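# Bend a rod into an upright arch in two sockets

## Task

Bend the rod into an arch standing upright on the board, with one rod end seated in each of the board's two sockets.

## Robot and tools

Robot: two 6-joint arms with parallel two-finger grippers, named left_arm and right_arm. In the scene frame the origin sits on the table surface midway between the nominal bases; +x points out over the table, +z points up, and left_arm is on the +y side. Arm names do not match image sides. Calibrated bases: left_arm at (-0.051, +0.360, +0.031) m, quat_wxyz (+1.000, 0, 0, +0.011); right_arm at (+0.020, -0.259, +0.019) m, quat_wxyz (+1.000, 0, 0, +0.007). A camera stand is fixed behind the arms.

Frames: each arm reports its hand pose, velocities, targets and wrist camera pose in its own base frame. Fixed cameras and the table use the scene frame. Motion offsets are taken along the axes of that arm's current Hand target. On the gripper, +z points along the fingers and the fingers close along y. end_effector_position is the point between the pads, about 1 cm inside the tips. Printed poses can be off by a few centimetres, more at long reach.

Row layout (used by execute_actions and move): one flat list of 14 numbers covering both arms, each in [-1, 1]. Order: dx, dy, dz, rx, ry, rz, opening for left_arm, then the same seven for right_arm. The first six per arm are an offset, not a pose: a shift from that arm's Hand target as it stood when the action or move began, in the Hand target's axes. 1.0 equals 0.6 m of travel or 180 degrees; rx, ry, rz form one rotation vector. Every row is measured from that same start, not from the row before, so sending an offset again in a new call moves further. Six zeros re-request the current Hand target. Opening is absolute, not an offset: +1 fully open (0.093 m), -1 closed. A 0 there is a real command, so resend the current opening to leave a gripper alone.

execute_actions(actions, cameras): actions is a list of actions; each action is a list of up to 15 rows, one per 1/30 s step, the last row held to fill 15 steps. Images come back only when actions is empty or cameras names them (["all"], a list of names, or [] for none).

move(target, speed, blend, opening_speed, grip_force, blocking, cameras): straight-line travel of each gripper toward one row, or through a list of up to 15 rows, all offsets counted from the Hand targets at the start. speed is m/s per path, 0.002 to 2.9 (default 0.25), rotation capped at twice that in rad/s; one value or one per target. blend (m) rounds corners in a list; 0 stops at each. opening_speed (0.2 or more, per second on the -1..+1 scale) makes openings change gradually. grip_force is newtons per pad, 10 to 50, one value or one per arm; it persists, and low values close slowly. blocking=false returns after about 0.5 s while motion goes on. The whole move is capped at 10 s. Paths ignore obstacles and the other arm, grippers lag and overshoot when fast, and passing near an arm's own base can flip its shoulder, so route around it. Its result adds a move: line: done (within 10 mm and 2 degrees), off_target, moving, held or fault, plus limits=paced (pose clipped) or limits=held (steps withheld).

wait(seconds 0..10): lets time pass with commands held; a running move continues. stop(): brakes a running move, needing some distance. zoom_image(camera, region [x0,y0,x1,y1] in pixels, max 504 by 504): a closer look at the newest image of cam_head_left, cam_head_right, cam_low, cam_left_wrist or cam_right_wrist (all 896x504). read_manual(section="licences") gives licence text only. finished_scene(scene 1..3) ends the scene for good; the arch must hold with the robot off it. Call nothing after it in the same reply once scene 1 ends.

Reading results: Hand target is the last commanded pose after clipping; the controller limits commanded turns to 40 degrees from the measured orientation each step. Grippers often stop short or droop from friction and weight; check position and tilt after each move, and send the shortfall as a new offset. grip_measured is the finger motor on the opening scale: pads meet near -0.94, and each mm of object width adds about 0.0208; readings may be up to 0.02 high. For a firm grip send about 0.24 below the width reading; to release, send well above it. Joint positions end with the gap in metres. Joint velocities reading within noise means the arm is still. Torques include gravity, and torques 1 to 3 wrap at ±28 N m.

Avoid: dropping the rod or letting go while it moves, fast contacts, pressing far past a contact, arm-to-arm contact or closing on the other gripper, strain on wrist camera cables, and anything leaving the table. A blocked arm keeps pushing until commanded back past its gripper. Stretched or straining arms heat up: MOTOR HOT appears at 75 °C, a fault folds the arm at 90 °C, and at 100 °C it collapses. Objects may get brief random nudges. Smooth, quick, low-effort motion is preferred.

Each tool is called after "Request:" as name(argument=value, ...) on one line, values as JSON.

## Session

Request:
execute_actions(actions=[])

Scene clock: 0.00 s.
left_arm: end_effector_position=(+0.3954, +0.0182, +0.1048) grip_measured=+1.000 end_effector_quat_wxyz=(+0.606, -0.041, +0.791, +0.080) | right_arm: end_effector_position=(+0.3956, +0.0029, +0.0939) grip_measured=+1.000 end_effector_quat_wxyz=(+0.565, +0.007, +0.825, +0.008)
Joint positions: left_arm=[-0.049 1.591 0.362 0.966 -0.223 0.02 0.093] | right_arm=[0.008 1.536 0.406 0.76 0.002 0.024 0.093]
Joint velocities: within noise
Joint torques (N m): no reading
Heat: left arm: 30 °C; right arm: 31 °C.
Hand target: left_arm +0.3974, +0.0181, +0.1102; +0.612, -0.042, +0.786, +0.079 | right_arm +0.3993, +0.0030, +0.1027; +0.576, +0.007, +0.817, +0.009
Tool commands: left_gripper/opening=+1.0 right_gripper/opening=+1.0

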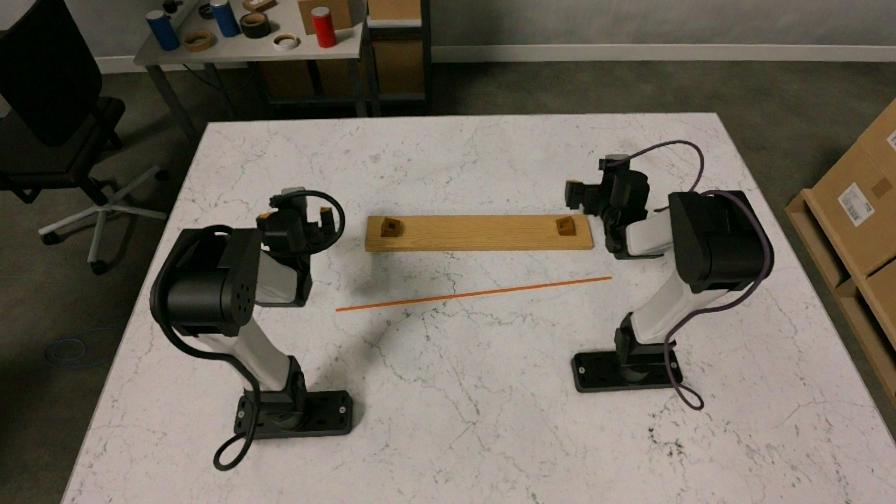

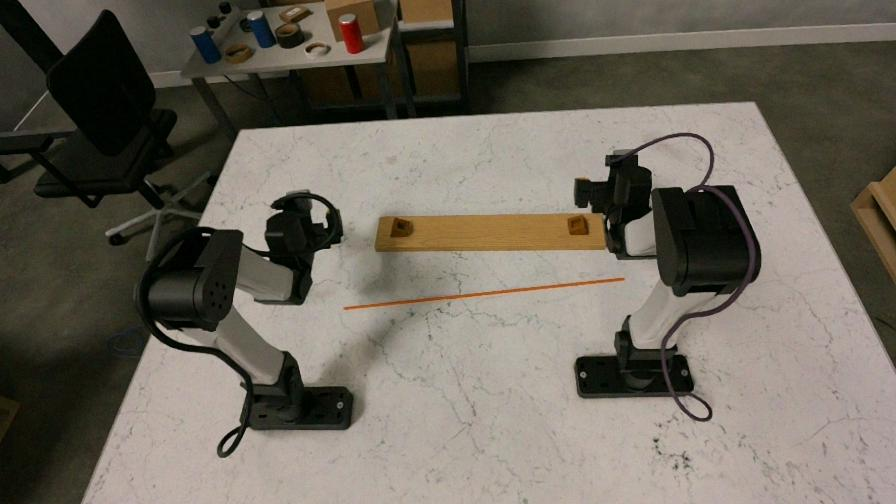

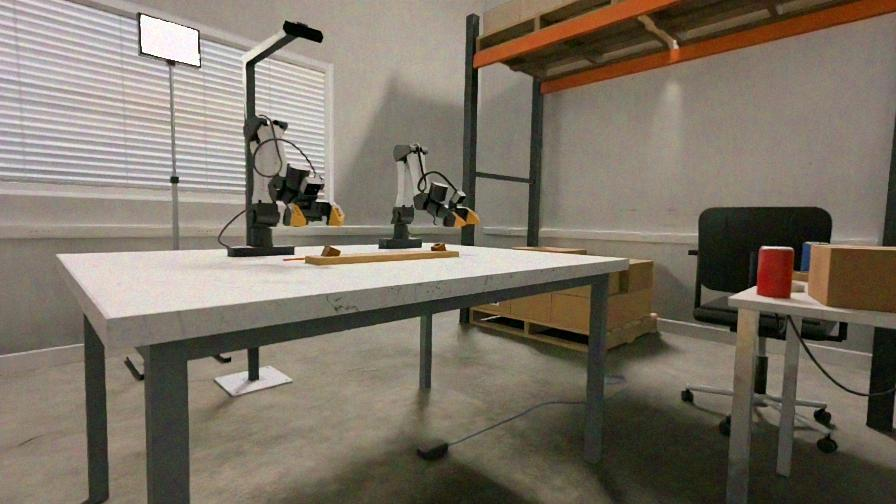

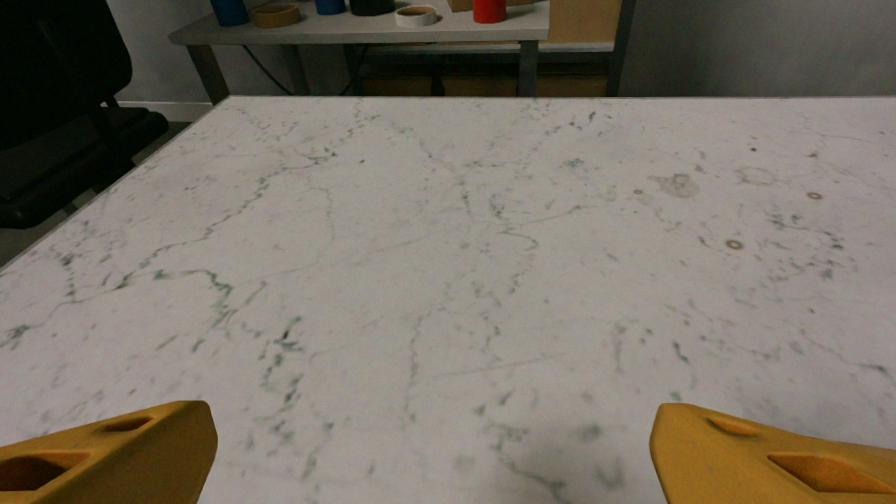

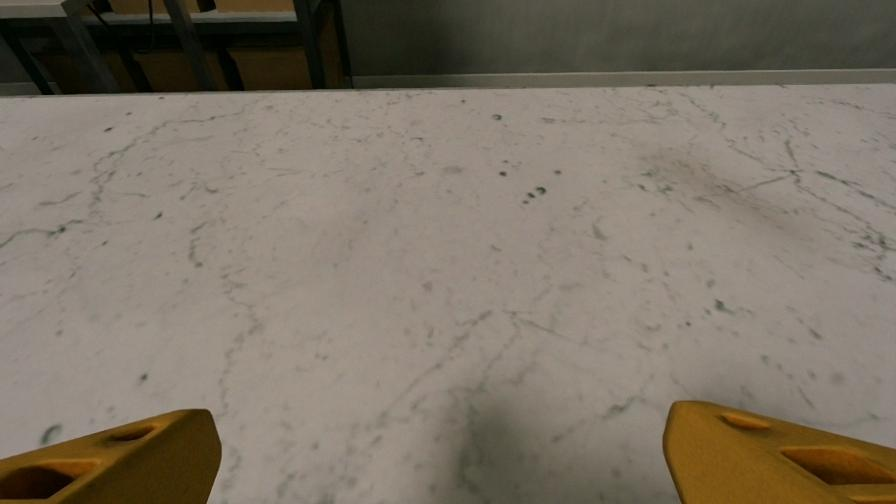

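Request:
zoom_image(camera="cam_head_left", region=[350, 195, 610, 320])

Request:
zoom_image(camera="cam_low", region=[270, 225, 480, 275])

Request:
zoom_image(camera="cam_head_right", region=[540, 195, 640, 250])

Scaled by 1.938.

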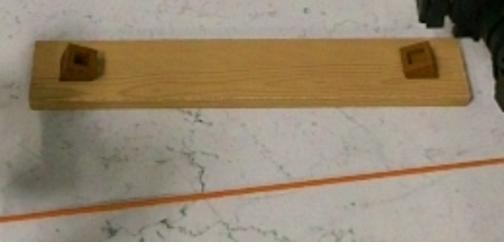

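Scaled by 2.400.

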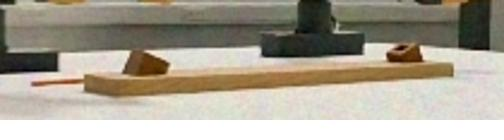

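Scaled by 5.040.

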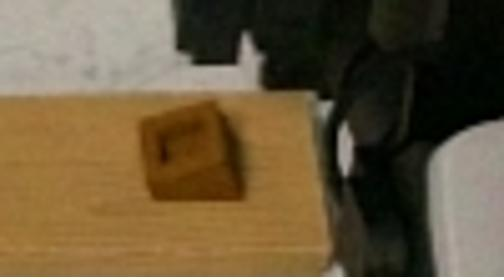

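Request:
move(target=[-0.010,-0.165,-0.287,0.266,0.177,0.478,1,0.027,0.035,-0.307,-0.194,0.201,-0.477,1], cameras=["all"])

Scene clock: 24.43 s.
left_arm: end_effector_position=(+0.2469, -0.1072, +0.1435) grip_measured=+1.000 end_effector_quat_wxyz=(+0.150, +0.686, +0.696, +0.148) | right_arm: end_effector_position=(+0.2161, +0.0213, +0.1354) grip_measured=+1.000 end_effector_quat_wxyz=(-0.138, +0.688, -0.698, +0.140)
Joint positions: left_arm=[-0.543 1.217 0.996 -0.981 -0.214 1.054 0.093] | right_arm=[0.145 0.983 0.846 -1.042 0.061 -1.423 0.093]
Joint torques (N m): left_arm=[-0.42 -2.11 8.16 0.81 -0.18 0] | right_arm=[0.81 -2.66 11.04 0.94 -0.08 -0.06]
Heat: left arm: 34 °C; right arm: 33 °C.
Hand target: left_arm +0.2505, -0.1098, +0.1498; +0.152, +0.690, +0.691, +0.153 | right_arm +0.2205, +0.0231, +0.1500; -0.153, +0.690, -0.690, +0.153
Off the commanded pose: left_arm 0.008 m, 1 deg | right_arm 0.015 m, 2 deg.
move: off_target (right_arm)

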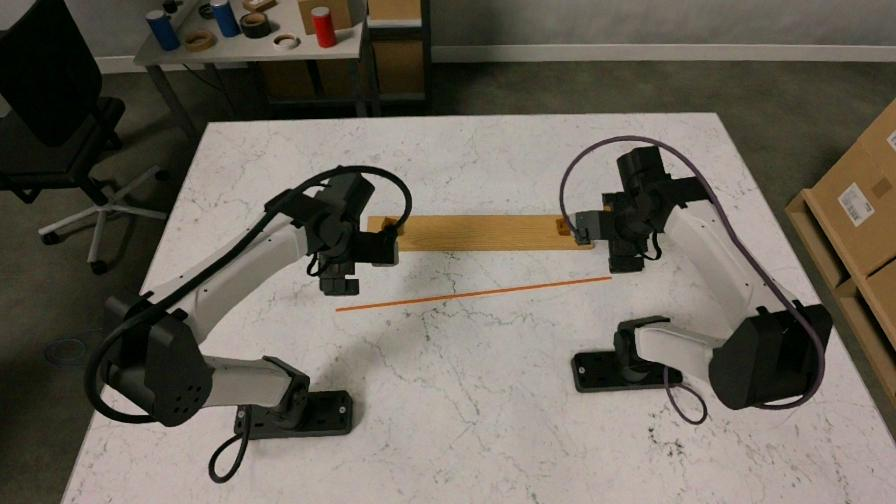

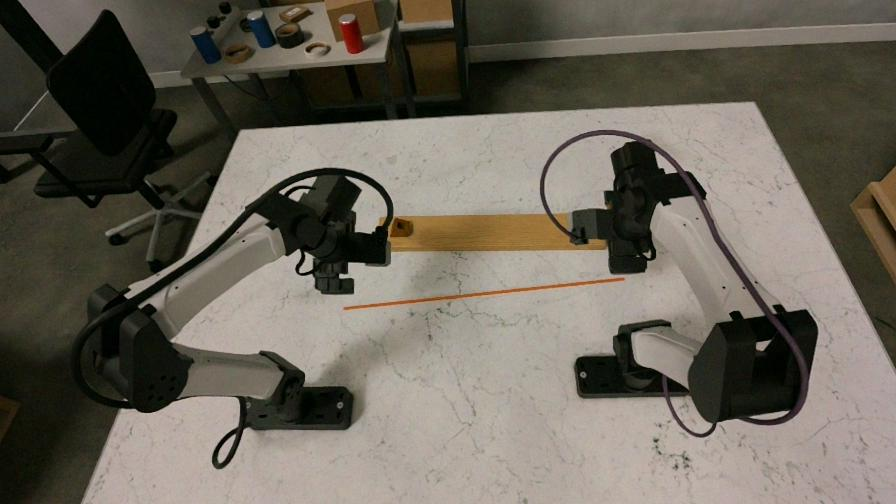

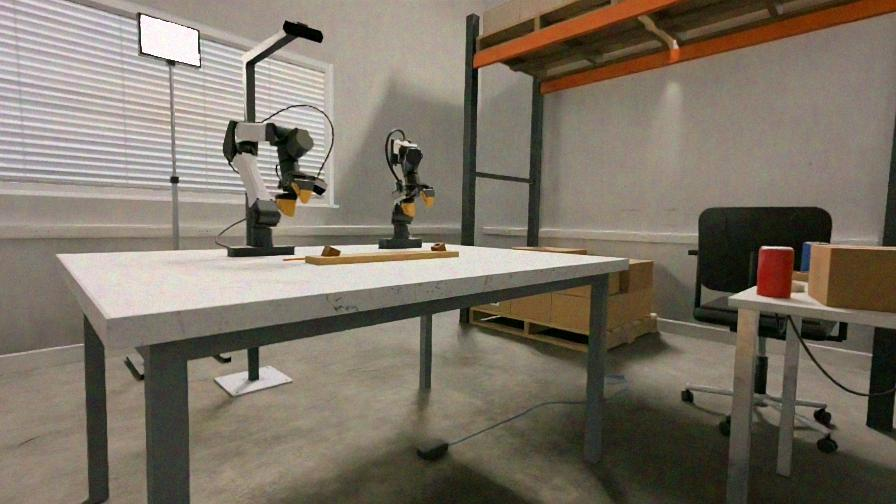

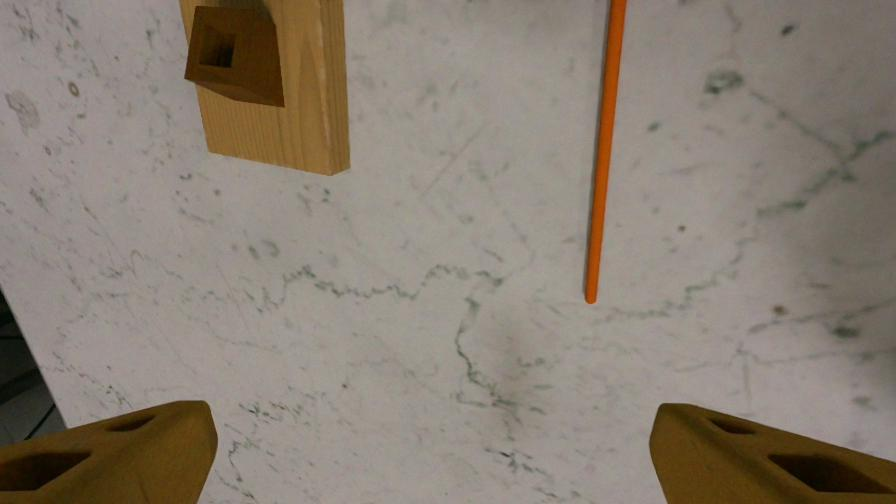

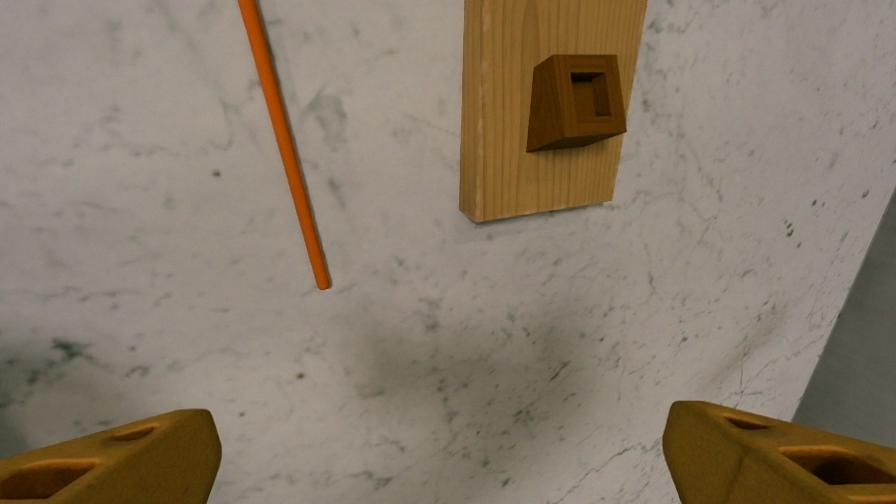

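Request:
move(target=[-0.018,-0.090,0.169,0.138,0.004,-0.021,-0.2,-0.048,0.093,0.150,-0.138,-0.005,-0.022,-0.2], cameras=["cam_left_wrist","cam_right_wrist","cam_head_left"])

Scene clock: 36.40 s.
left_arm: end_effector_position=(+0.2402, -0.1169, +0.0362) grip_measured=-0.197 end_effector_quat_wxyz=(-0.007, +0.687, +0.727, +0.006) | right_arm: end_effector_position=(+0.2074, +0.0474, +0.0485) grip_measured=-0.198 end_effector_quat_wxyz=(+0.004, +0.731, -0.682, +0.007)
Joint positions: left_arm=[-0.464 1.637 0.996 -0.941 -0.017 1.051 0.036] | right_arm=[0.237 1.397 0.823 -0.997 0.016 -1.403 0.036]
Joint torques (N m): left_arm=[0.76 -4.22 5.26 0.32 0.21 -0.13] | right_arm=[0.79 -3.02 5.94 0.53 -0.35 0.05]
Heat: left arm: 32 °C; right arm: 37 °C.
Hand target: left_arm +0.2442, -0.1204, +0.0351; +0.001, +0.683, +0.730, +0.000 | right_arm +0.2077, +0.0520, +0.0447; -0.001, +0.732, -0.682, +0.001
Off the commanded pose: left_arm 0.005 m, 1 deg | right_arm 0.006 m, 1 deg.
move: done
Images, in order (width x height): cam_head_left 896x504, cam_left_wrist 896x504, cam_right_wrist 896x504.

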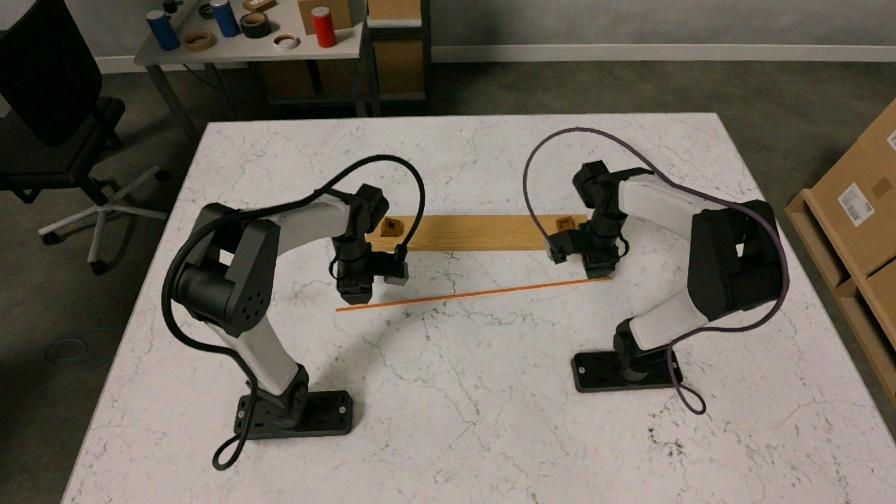

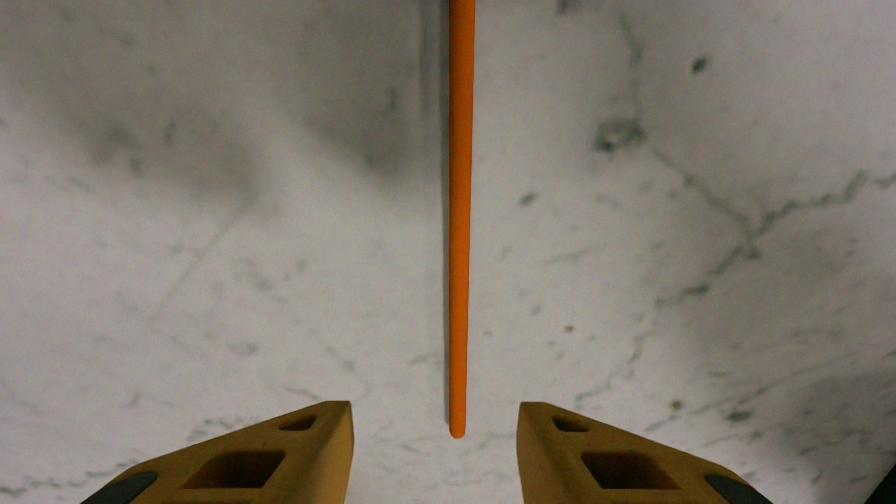

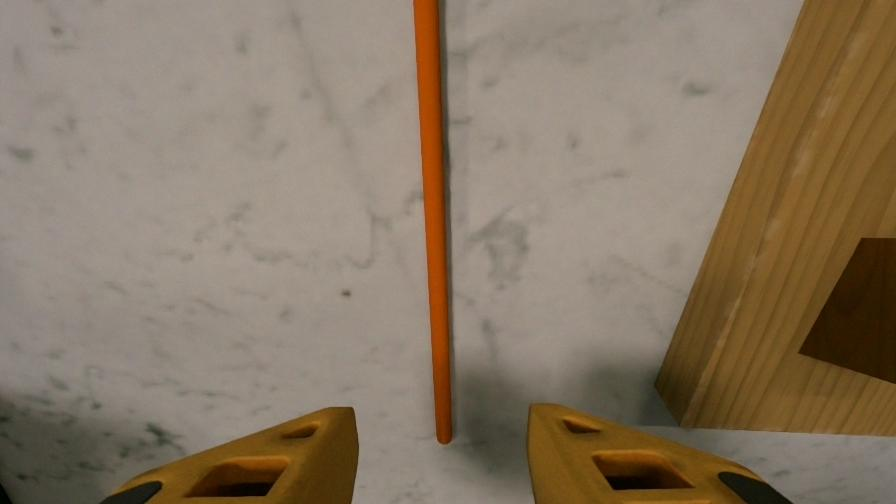

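Request:
move(target=[0,0,0.0917,0,0,0,-0.5,0,0,0.0933,0,0,0,-0.5], speed=0.12, cameras=["cam_left_wrist","cam_right_wrist"])

Scene clock: 40.27 s.
left_arm: end_effector_position=(+0.2365, -0.1152, -0.0148) grip_measured=-0.497 end_effector_quat_wxyz=(-0.019, +0.687, +0.727, +0.003) | right_arm: end_effector_position=(+0.2091, +0.0478, -0.0068) grip_measured=-0.498 end_effector_quat_wxyz=(+0.003, +0.731, -0.682, +0.007)
Joint positions: left_arm=[-0.464 1.745 0.887 -0.747 -0.016 1.051 0.021] | right_arm=[0.237 1.513 0.677 -0.731 0.015 -1.402 0.021]
Joint torques (N m): left_arm=[0.76 -4.31 3.75 0.64 0.2 -0.11] | right_arm=[0.77 -3.17 5.15 0.55 -0.37 0.06]
Heat: left arm: 32 °C; right arm: 36 °C.
Hand target: left_arm +0.2443, -0.1205, -0.0199; +0.001, +0.683, +0.730, +0.000 | right_arm +0.2079, +0.0520, -0.0112; -0.001, +0.732, -0.682, +0.001
Off the commanded pose: left_arm 0.011 m, 2 deg | right_arm 0.006 m, 1 deg.
move: off_target (left_arm)
Images, in order (width x height): cam_left_wrist 896x504, cam_right_wrist 896x504.

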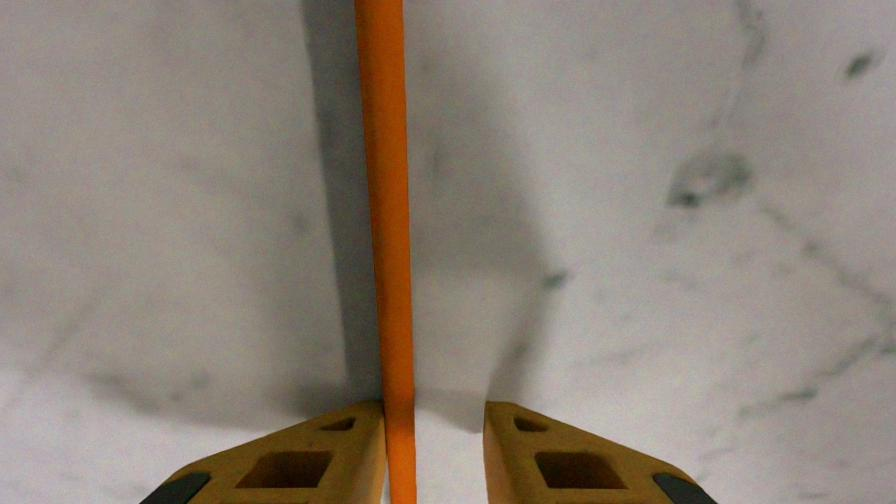

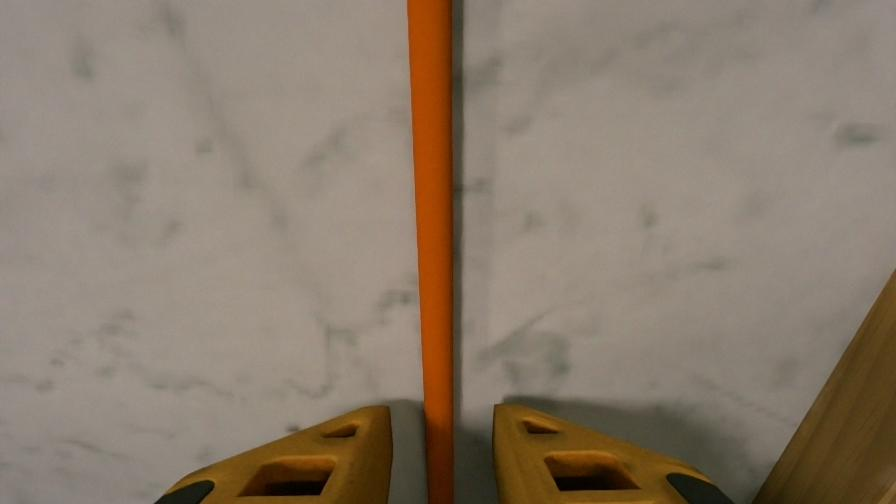

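Request:
move(target=[[0,-0.003,0.009,0,0,0,-0.5,0,0,0.006,0,0,0,-0.5],[0,-0.003,0.009,0,0,0,-1,0,0,0.006,0,0,0,-1]], opening_speed=1, cameras=["cam_left_wrist","cam_right_wrist"])

Scene clock: 43.47 s.
left_arm: end_effector_position=(+0.2435, -0.1153, -0.0154) grip_measured=-0.945 end_effector_quat_wxyz=(-0.008, +0.685, +0.728, +0.015) | right_arm: end_effector_position=(+0.2094, +0.0479, -0.0104) grip_measured=-0.965 end_effector_quat_wxyz=(+0.003, +0.731, -0.682, +0.008)
Joint positions: left_arm=[-0.463 1.745 0.884 -0.717 -0.033 1.048 0] | right_arm=[0.237 1.524 0.67 -0.713 0.015 -1.402 0]
Joint torques (N m): left_arm=[0.32 -3.63 2.78 0.66 0.33 -0.14] | right_arm=[0.72 -3.17 5.04 0.52 -0.36 0.06]
Heat: left arm: 32 °C; right arm: 36 °C.
Hand target: left_arm +0.2425, -0.1207, -0.0253; +0.001, +0.683, +0.730, +0.000 | right_arm +0.2079, +0.0520, -0.0148; -0.001, +0.732, -0.682, +0.001
Off the commanded pose: left_arm 0.011 m, 2 deg | right_arm 0.006 m, 1 deg.
move: off_target (left_arm); target 2's new opening was sent with left_arm's hand 0.013 m and 2 deg from that target
Images, in order (width x height): cam_left_wrist 896x504, cam_right_wrist 896x504.

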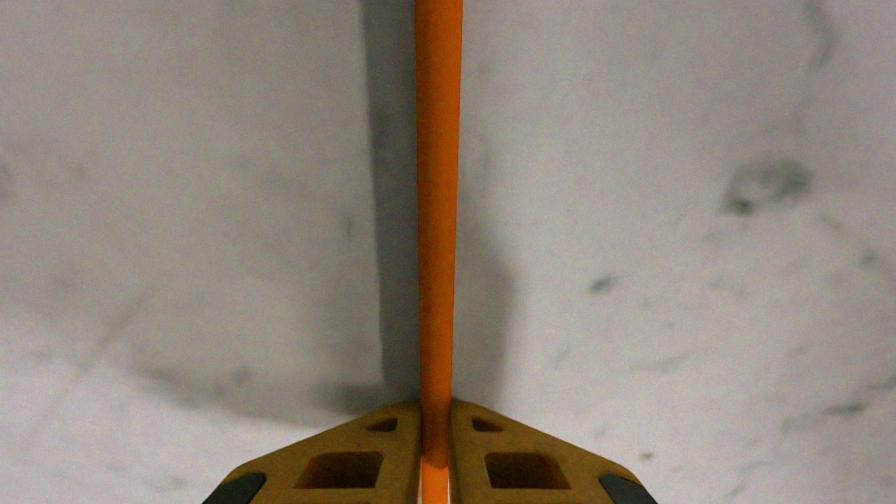

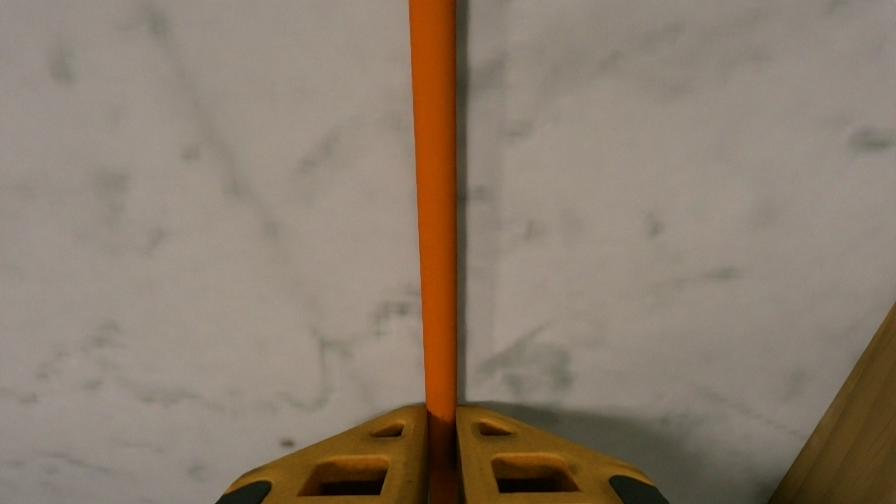

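Request:
move(target=[[0,0,-0.283,0,0,0,-1,0,0,-0.283,0,0,0,-1],[-0.049,0.207,-0.324,-0.056,-0.179,-0.03,-1,0.027,-0.12,-0.327,0.068,-0.176,0.05,-1],[-0.145,0.298,-0.249,-0.111,-0.357,-0.06,-1,-0.053,-0.226,-0.252,0.1355,-0.351,0.099,-1]], blend=0.03, cameras=["all"])

Request:
zoom_image(camera="cam_head_left", region=[330, 100, 630, 270])

Request:
zoom_image(camera="cam_low", region=[270, 130, 490, 270])

Scene clock: 61.93 s.
left_arm: end_effector_position=(+0.4346, -0.1800, +0.1260) grip_measured=-0.959 end_effector_quat_wxyz=(+0.498, +0.493, +0.682, -0.208) | right_arm: end_effector_position=(+0.3480, +0.0776, +0.1275) grip_measured=-0.974 end_effector_quat_wxyz=(+0.485, -0.494, +0.690, +0.213)
Joint positions: left_arm=[-0.139 1.809 1.026 0.155 0.778 0.701 0] | right_arm=[-0.191 1.529 0.816 -0.251 -1.008 -1.093 0]
Joint torques (N m): left_arm=[-1.8 -5.44 5 1.84 0.92 -0.26] | right_arm=[1.94 -6.04 6 1.33 -1.5 0.12]
Heat: left arm: 33 °C; right arm: 35 °C.
Hand target: left_arm +0.4265, -0.1954, +0.1244; +0.499, +0.501, +0.665, -0.241 | right_arm +0.3406, +0.0933, +0.1365; +0.500, -0.500, +0.665, +0.242
Off the commanded pose: left_arm 0.017 m, 4 deg | right_arm 0.020 m, 5 deg.
move: off_target (left_arm, right_arm)

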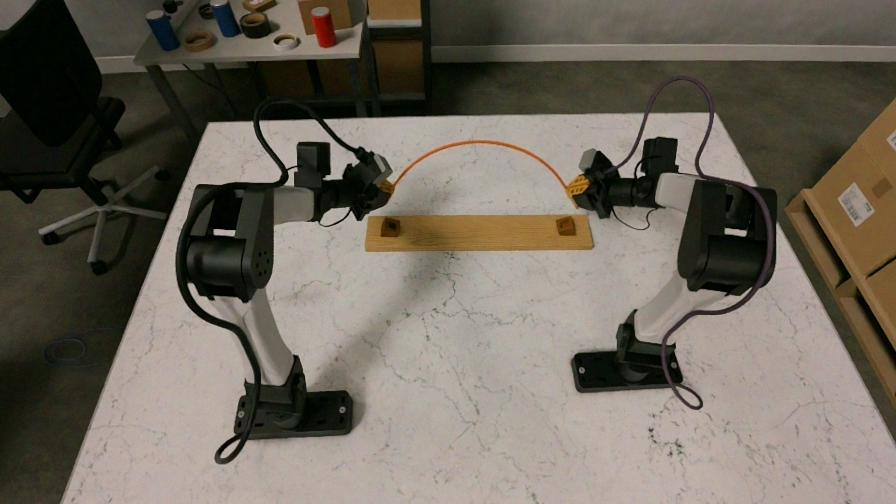

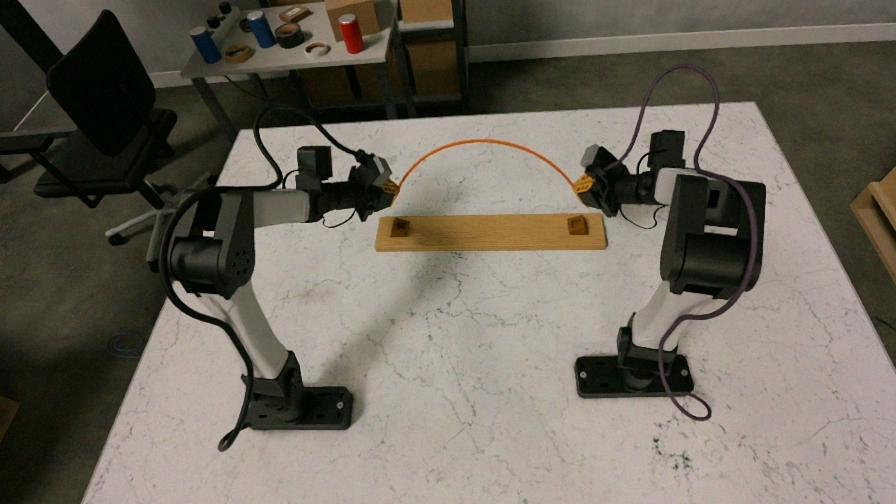

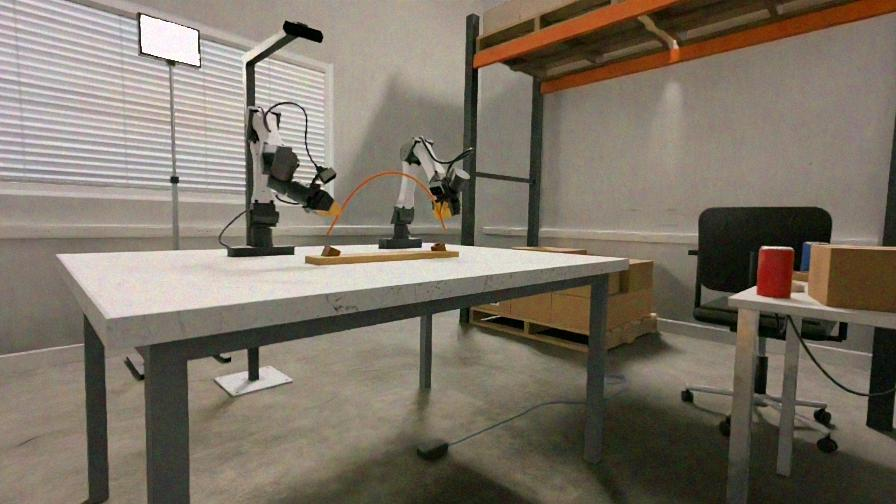

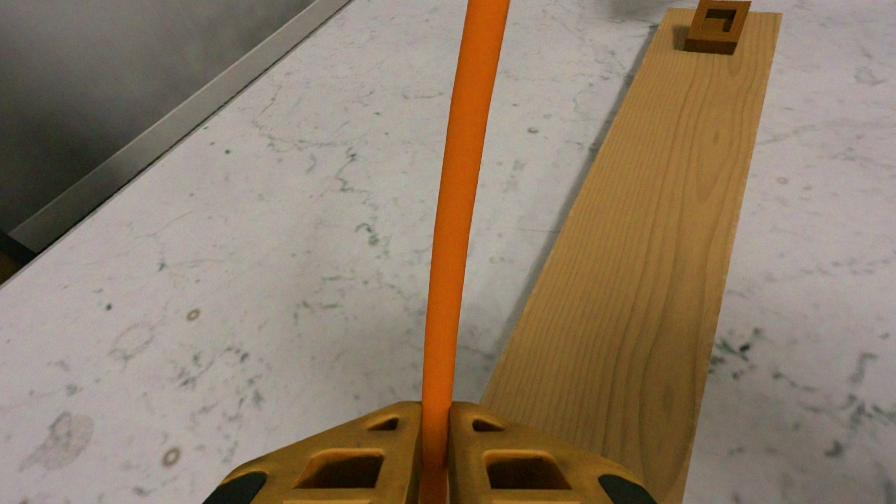

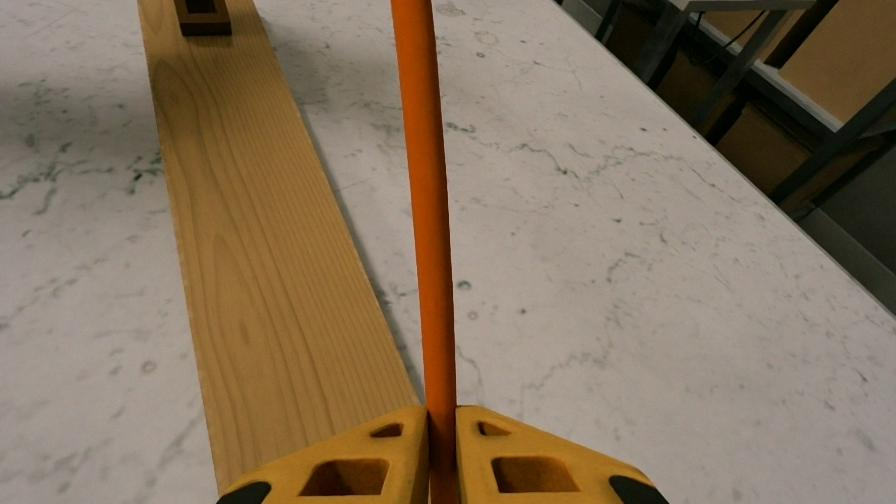

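Scaled by 1.680.

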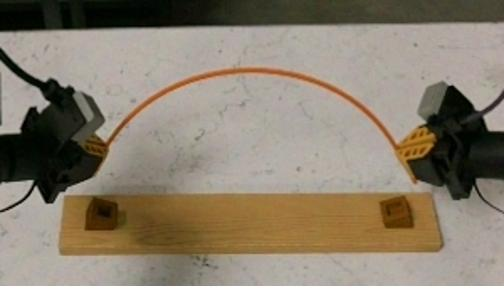

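Scaled by 2.291.

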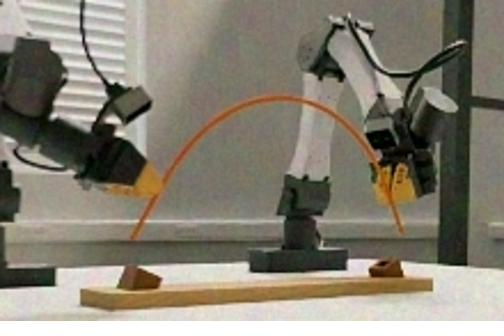

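Request:
zoom_image(camera="cam_head_right", region=[360, 160, 460, 260])

Request:
zoom_image(camera="cam_head_left", region=[520, 160, 620, 260])

Request:
zoom_image(camera="cam_low", region=[300, 210, 470, 270])

Scaled by 5.040.

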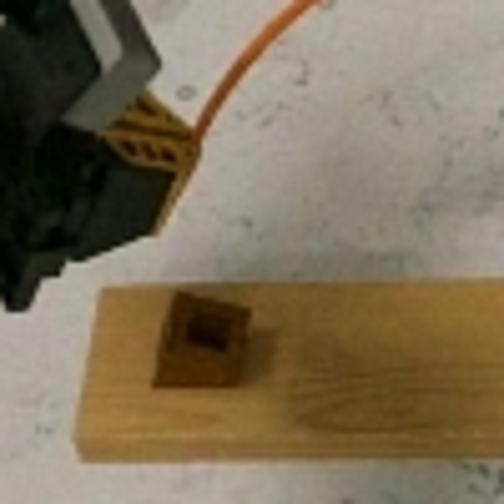

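Scaled by 5.040.

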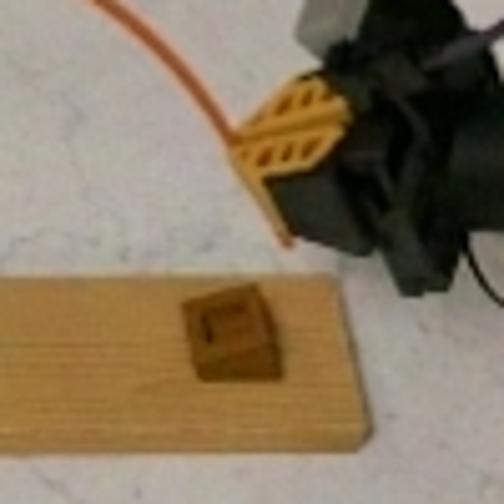

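Scaled by 2.965.

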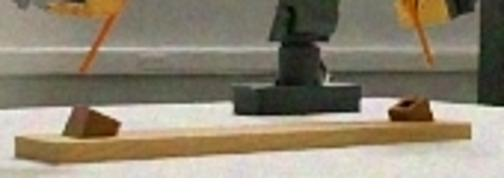

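Request:
move(target=[0.015,-0.0525,0.057,0,0,0,-1,0.026,0.048,0.055,0,0,0,-1], speed=0.12, cameras=["cam_head_left","cam_head_right","cam_low"])

Request:
zoom_image(camera="cam_head_right", region=[360, 160, 460, 260])

Request:
zoom_image(camera="cam_head_left", region=[520, 160, 620, 260])

Request:
zoom_image(camera="cam_low", region=[300, 210, 470, 270])

Scene clock: 79.97 s.
left_arm: end_effector_position=(+0.4241, -0.2084, +0.0959) grip_measured=-0.959 end_effector_quat_wxyz=(+0.496, +0.480, +0.693, -0.211) | right_arm: end_effector_position=(+0.3385, +0.1053, +0.0974) grip_measured=-0.974 end_effector_quat_wxyz=(+0.490, -0.481, +0.695, +0.214)
Joint positions: left_arm=[-0.227 1.857 0.93 0.349 0.693 0.597 0] | right_arm=[-0.093 1.529 0.634 0.077 -0.944 -0.906 0]
Joint torques (N m): left_arm=[-3.74 -5.83 5.03 1.94 0.87 -0.12] | right_arm=[3.06 -5.48 5.55 1.53 -1.3 -0.08]
Heat: left arm: 35 °C; right arm: 34 °C.
Hand target: left_arm +0.4125, -0.2316, +0.0974; +0.499, +0.501, +0.665, -0.241 | right_arm +0.3285, +0.1247, +0.1046; +0.500, -0.500, +0.665, +0.242
Off the commanded pose: left_arm 0.026 m, 5 deg | right_arm 0.023 m, 5 deg.
move: off_target (left_arm, right_arm)
Images, in order (width x height): cam_head_left 896x504, cam_head_right 896x504, cam_low 896x504.

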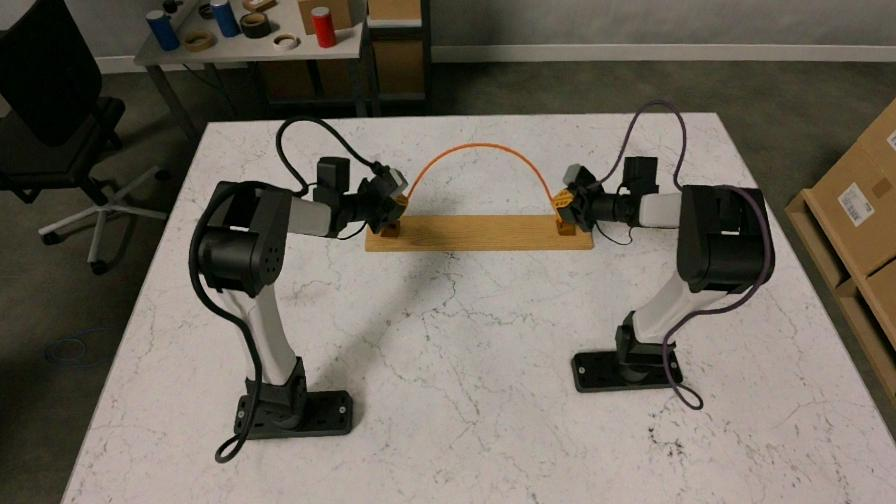

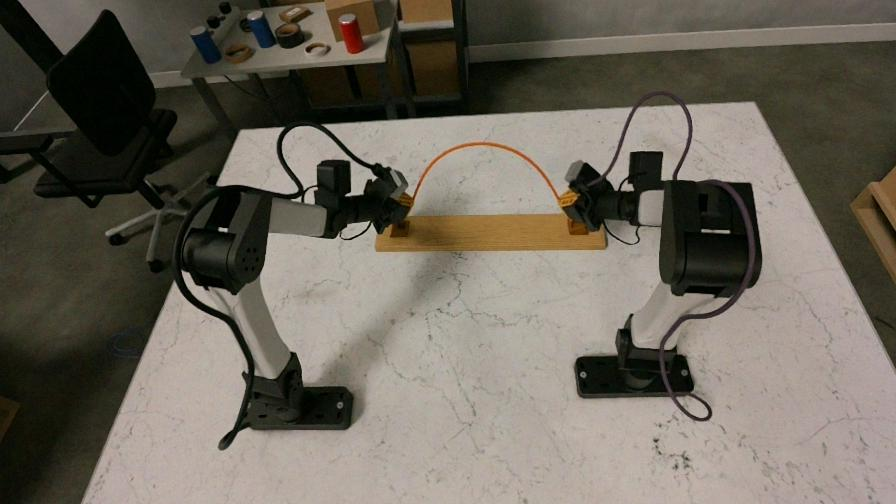

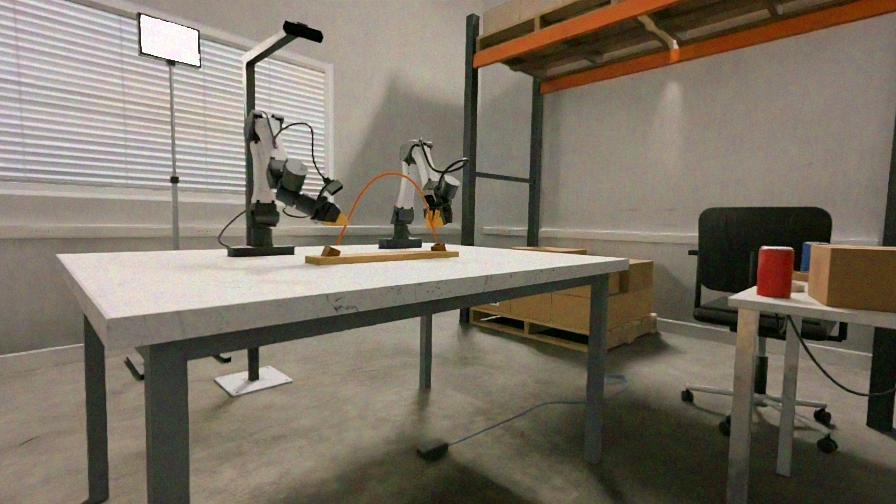

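Scaled by 5.040.

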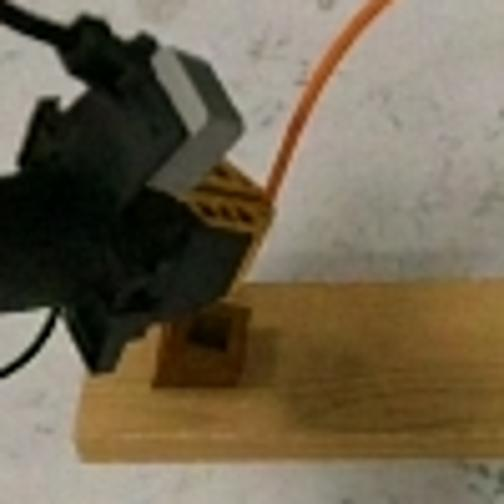

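Scaled by 5.040.

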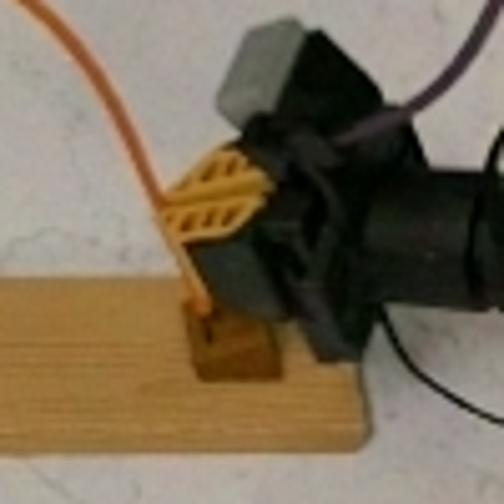

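Scaled by 2.965.

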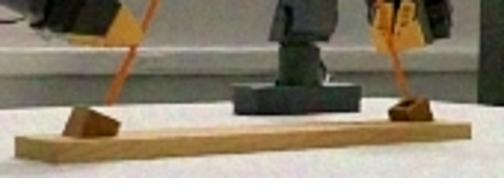

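Request:
zoom_image(camera="cam_low", region=[420, 215, 460, 255])

Request:
zoom_image(camera="cam_low", region=[315, 225, 355, 265])

Request:
zoom_image(camera="cam_head_right", region=[385, 195, 425, 240])

Request:
zoom_image(camera="cam_head_left", region=[545, 195, 585, 240])

Request:
zoom_image(camera="cam_head_right", region=[555, 195, 595, 240])

Request:
zoom_image(camera="cam_head_left", region=[375, 195, 415, 240])

Scaled by 12.600.

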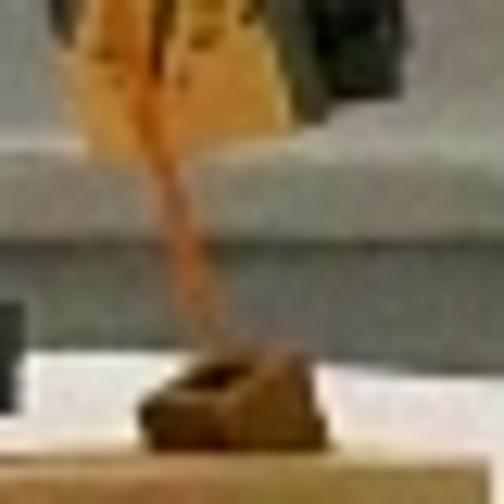

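Scaled by 12.600.

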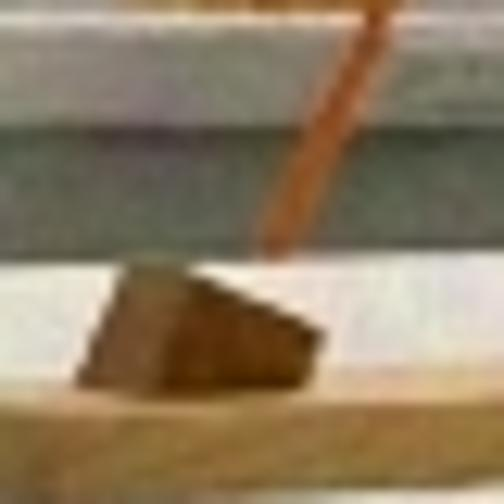

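Scaled by 11.200.

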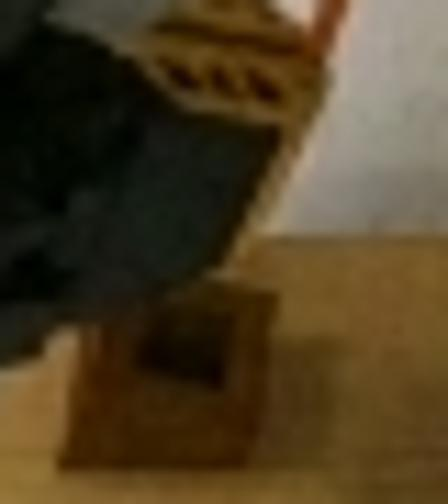

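Scaled by 11.200.

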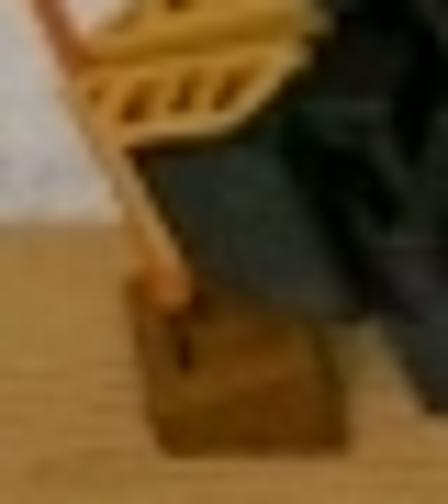

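Scaled by 11.200.

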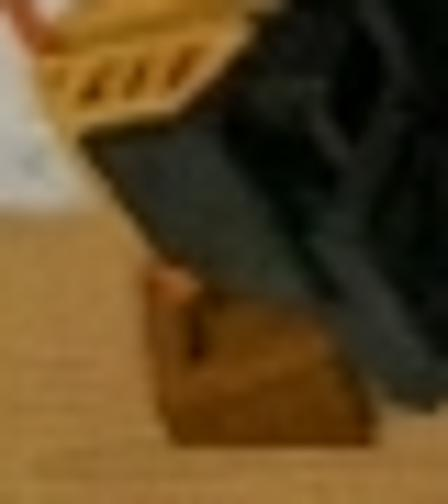

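Scaled by 11.200.

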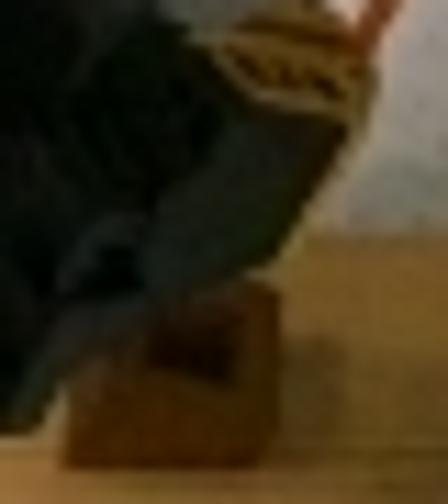

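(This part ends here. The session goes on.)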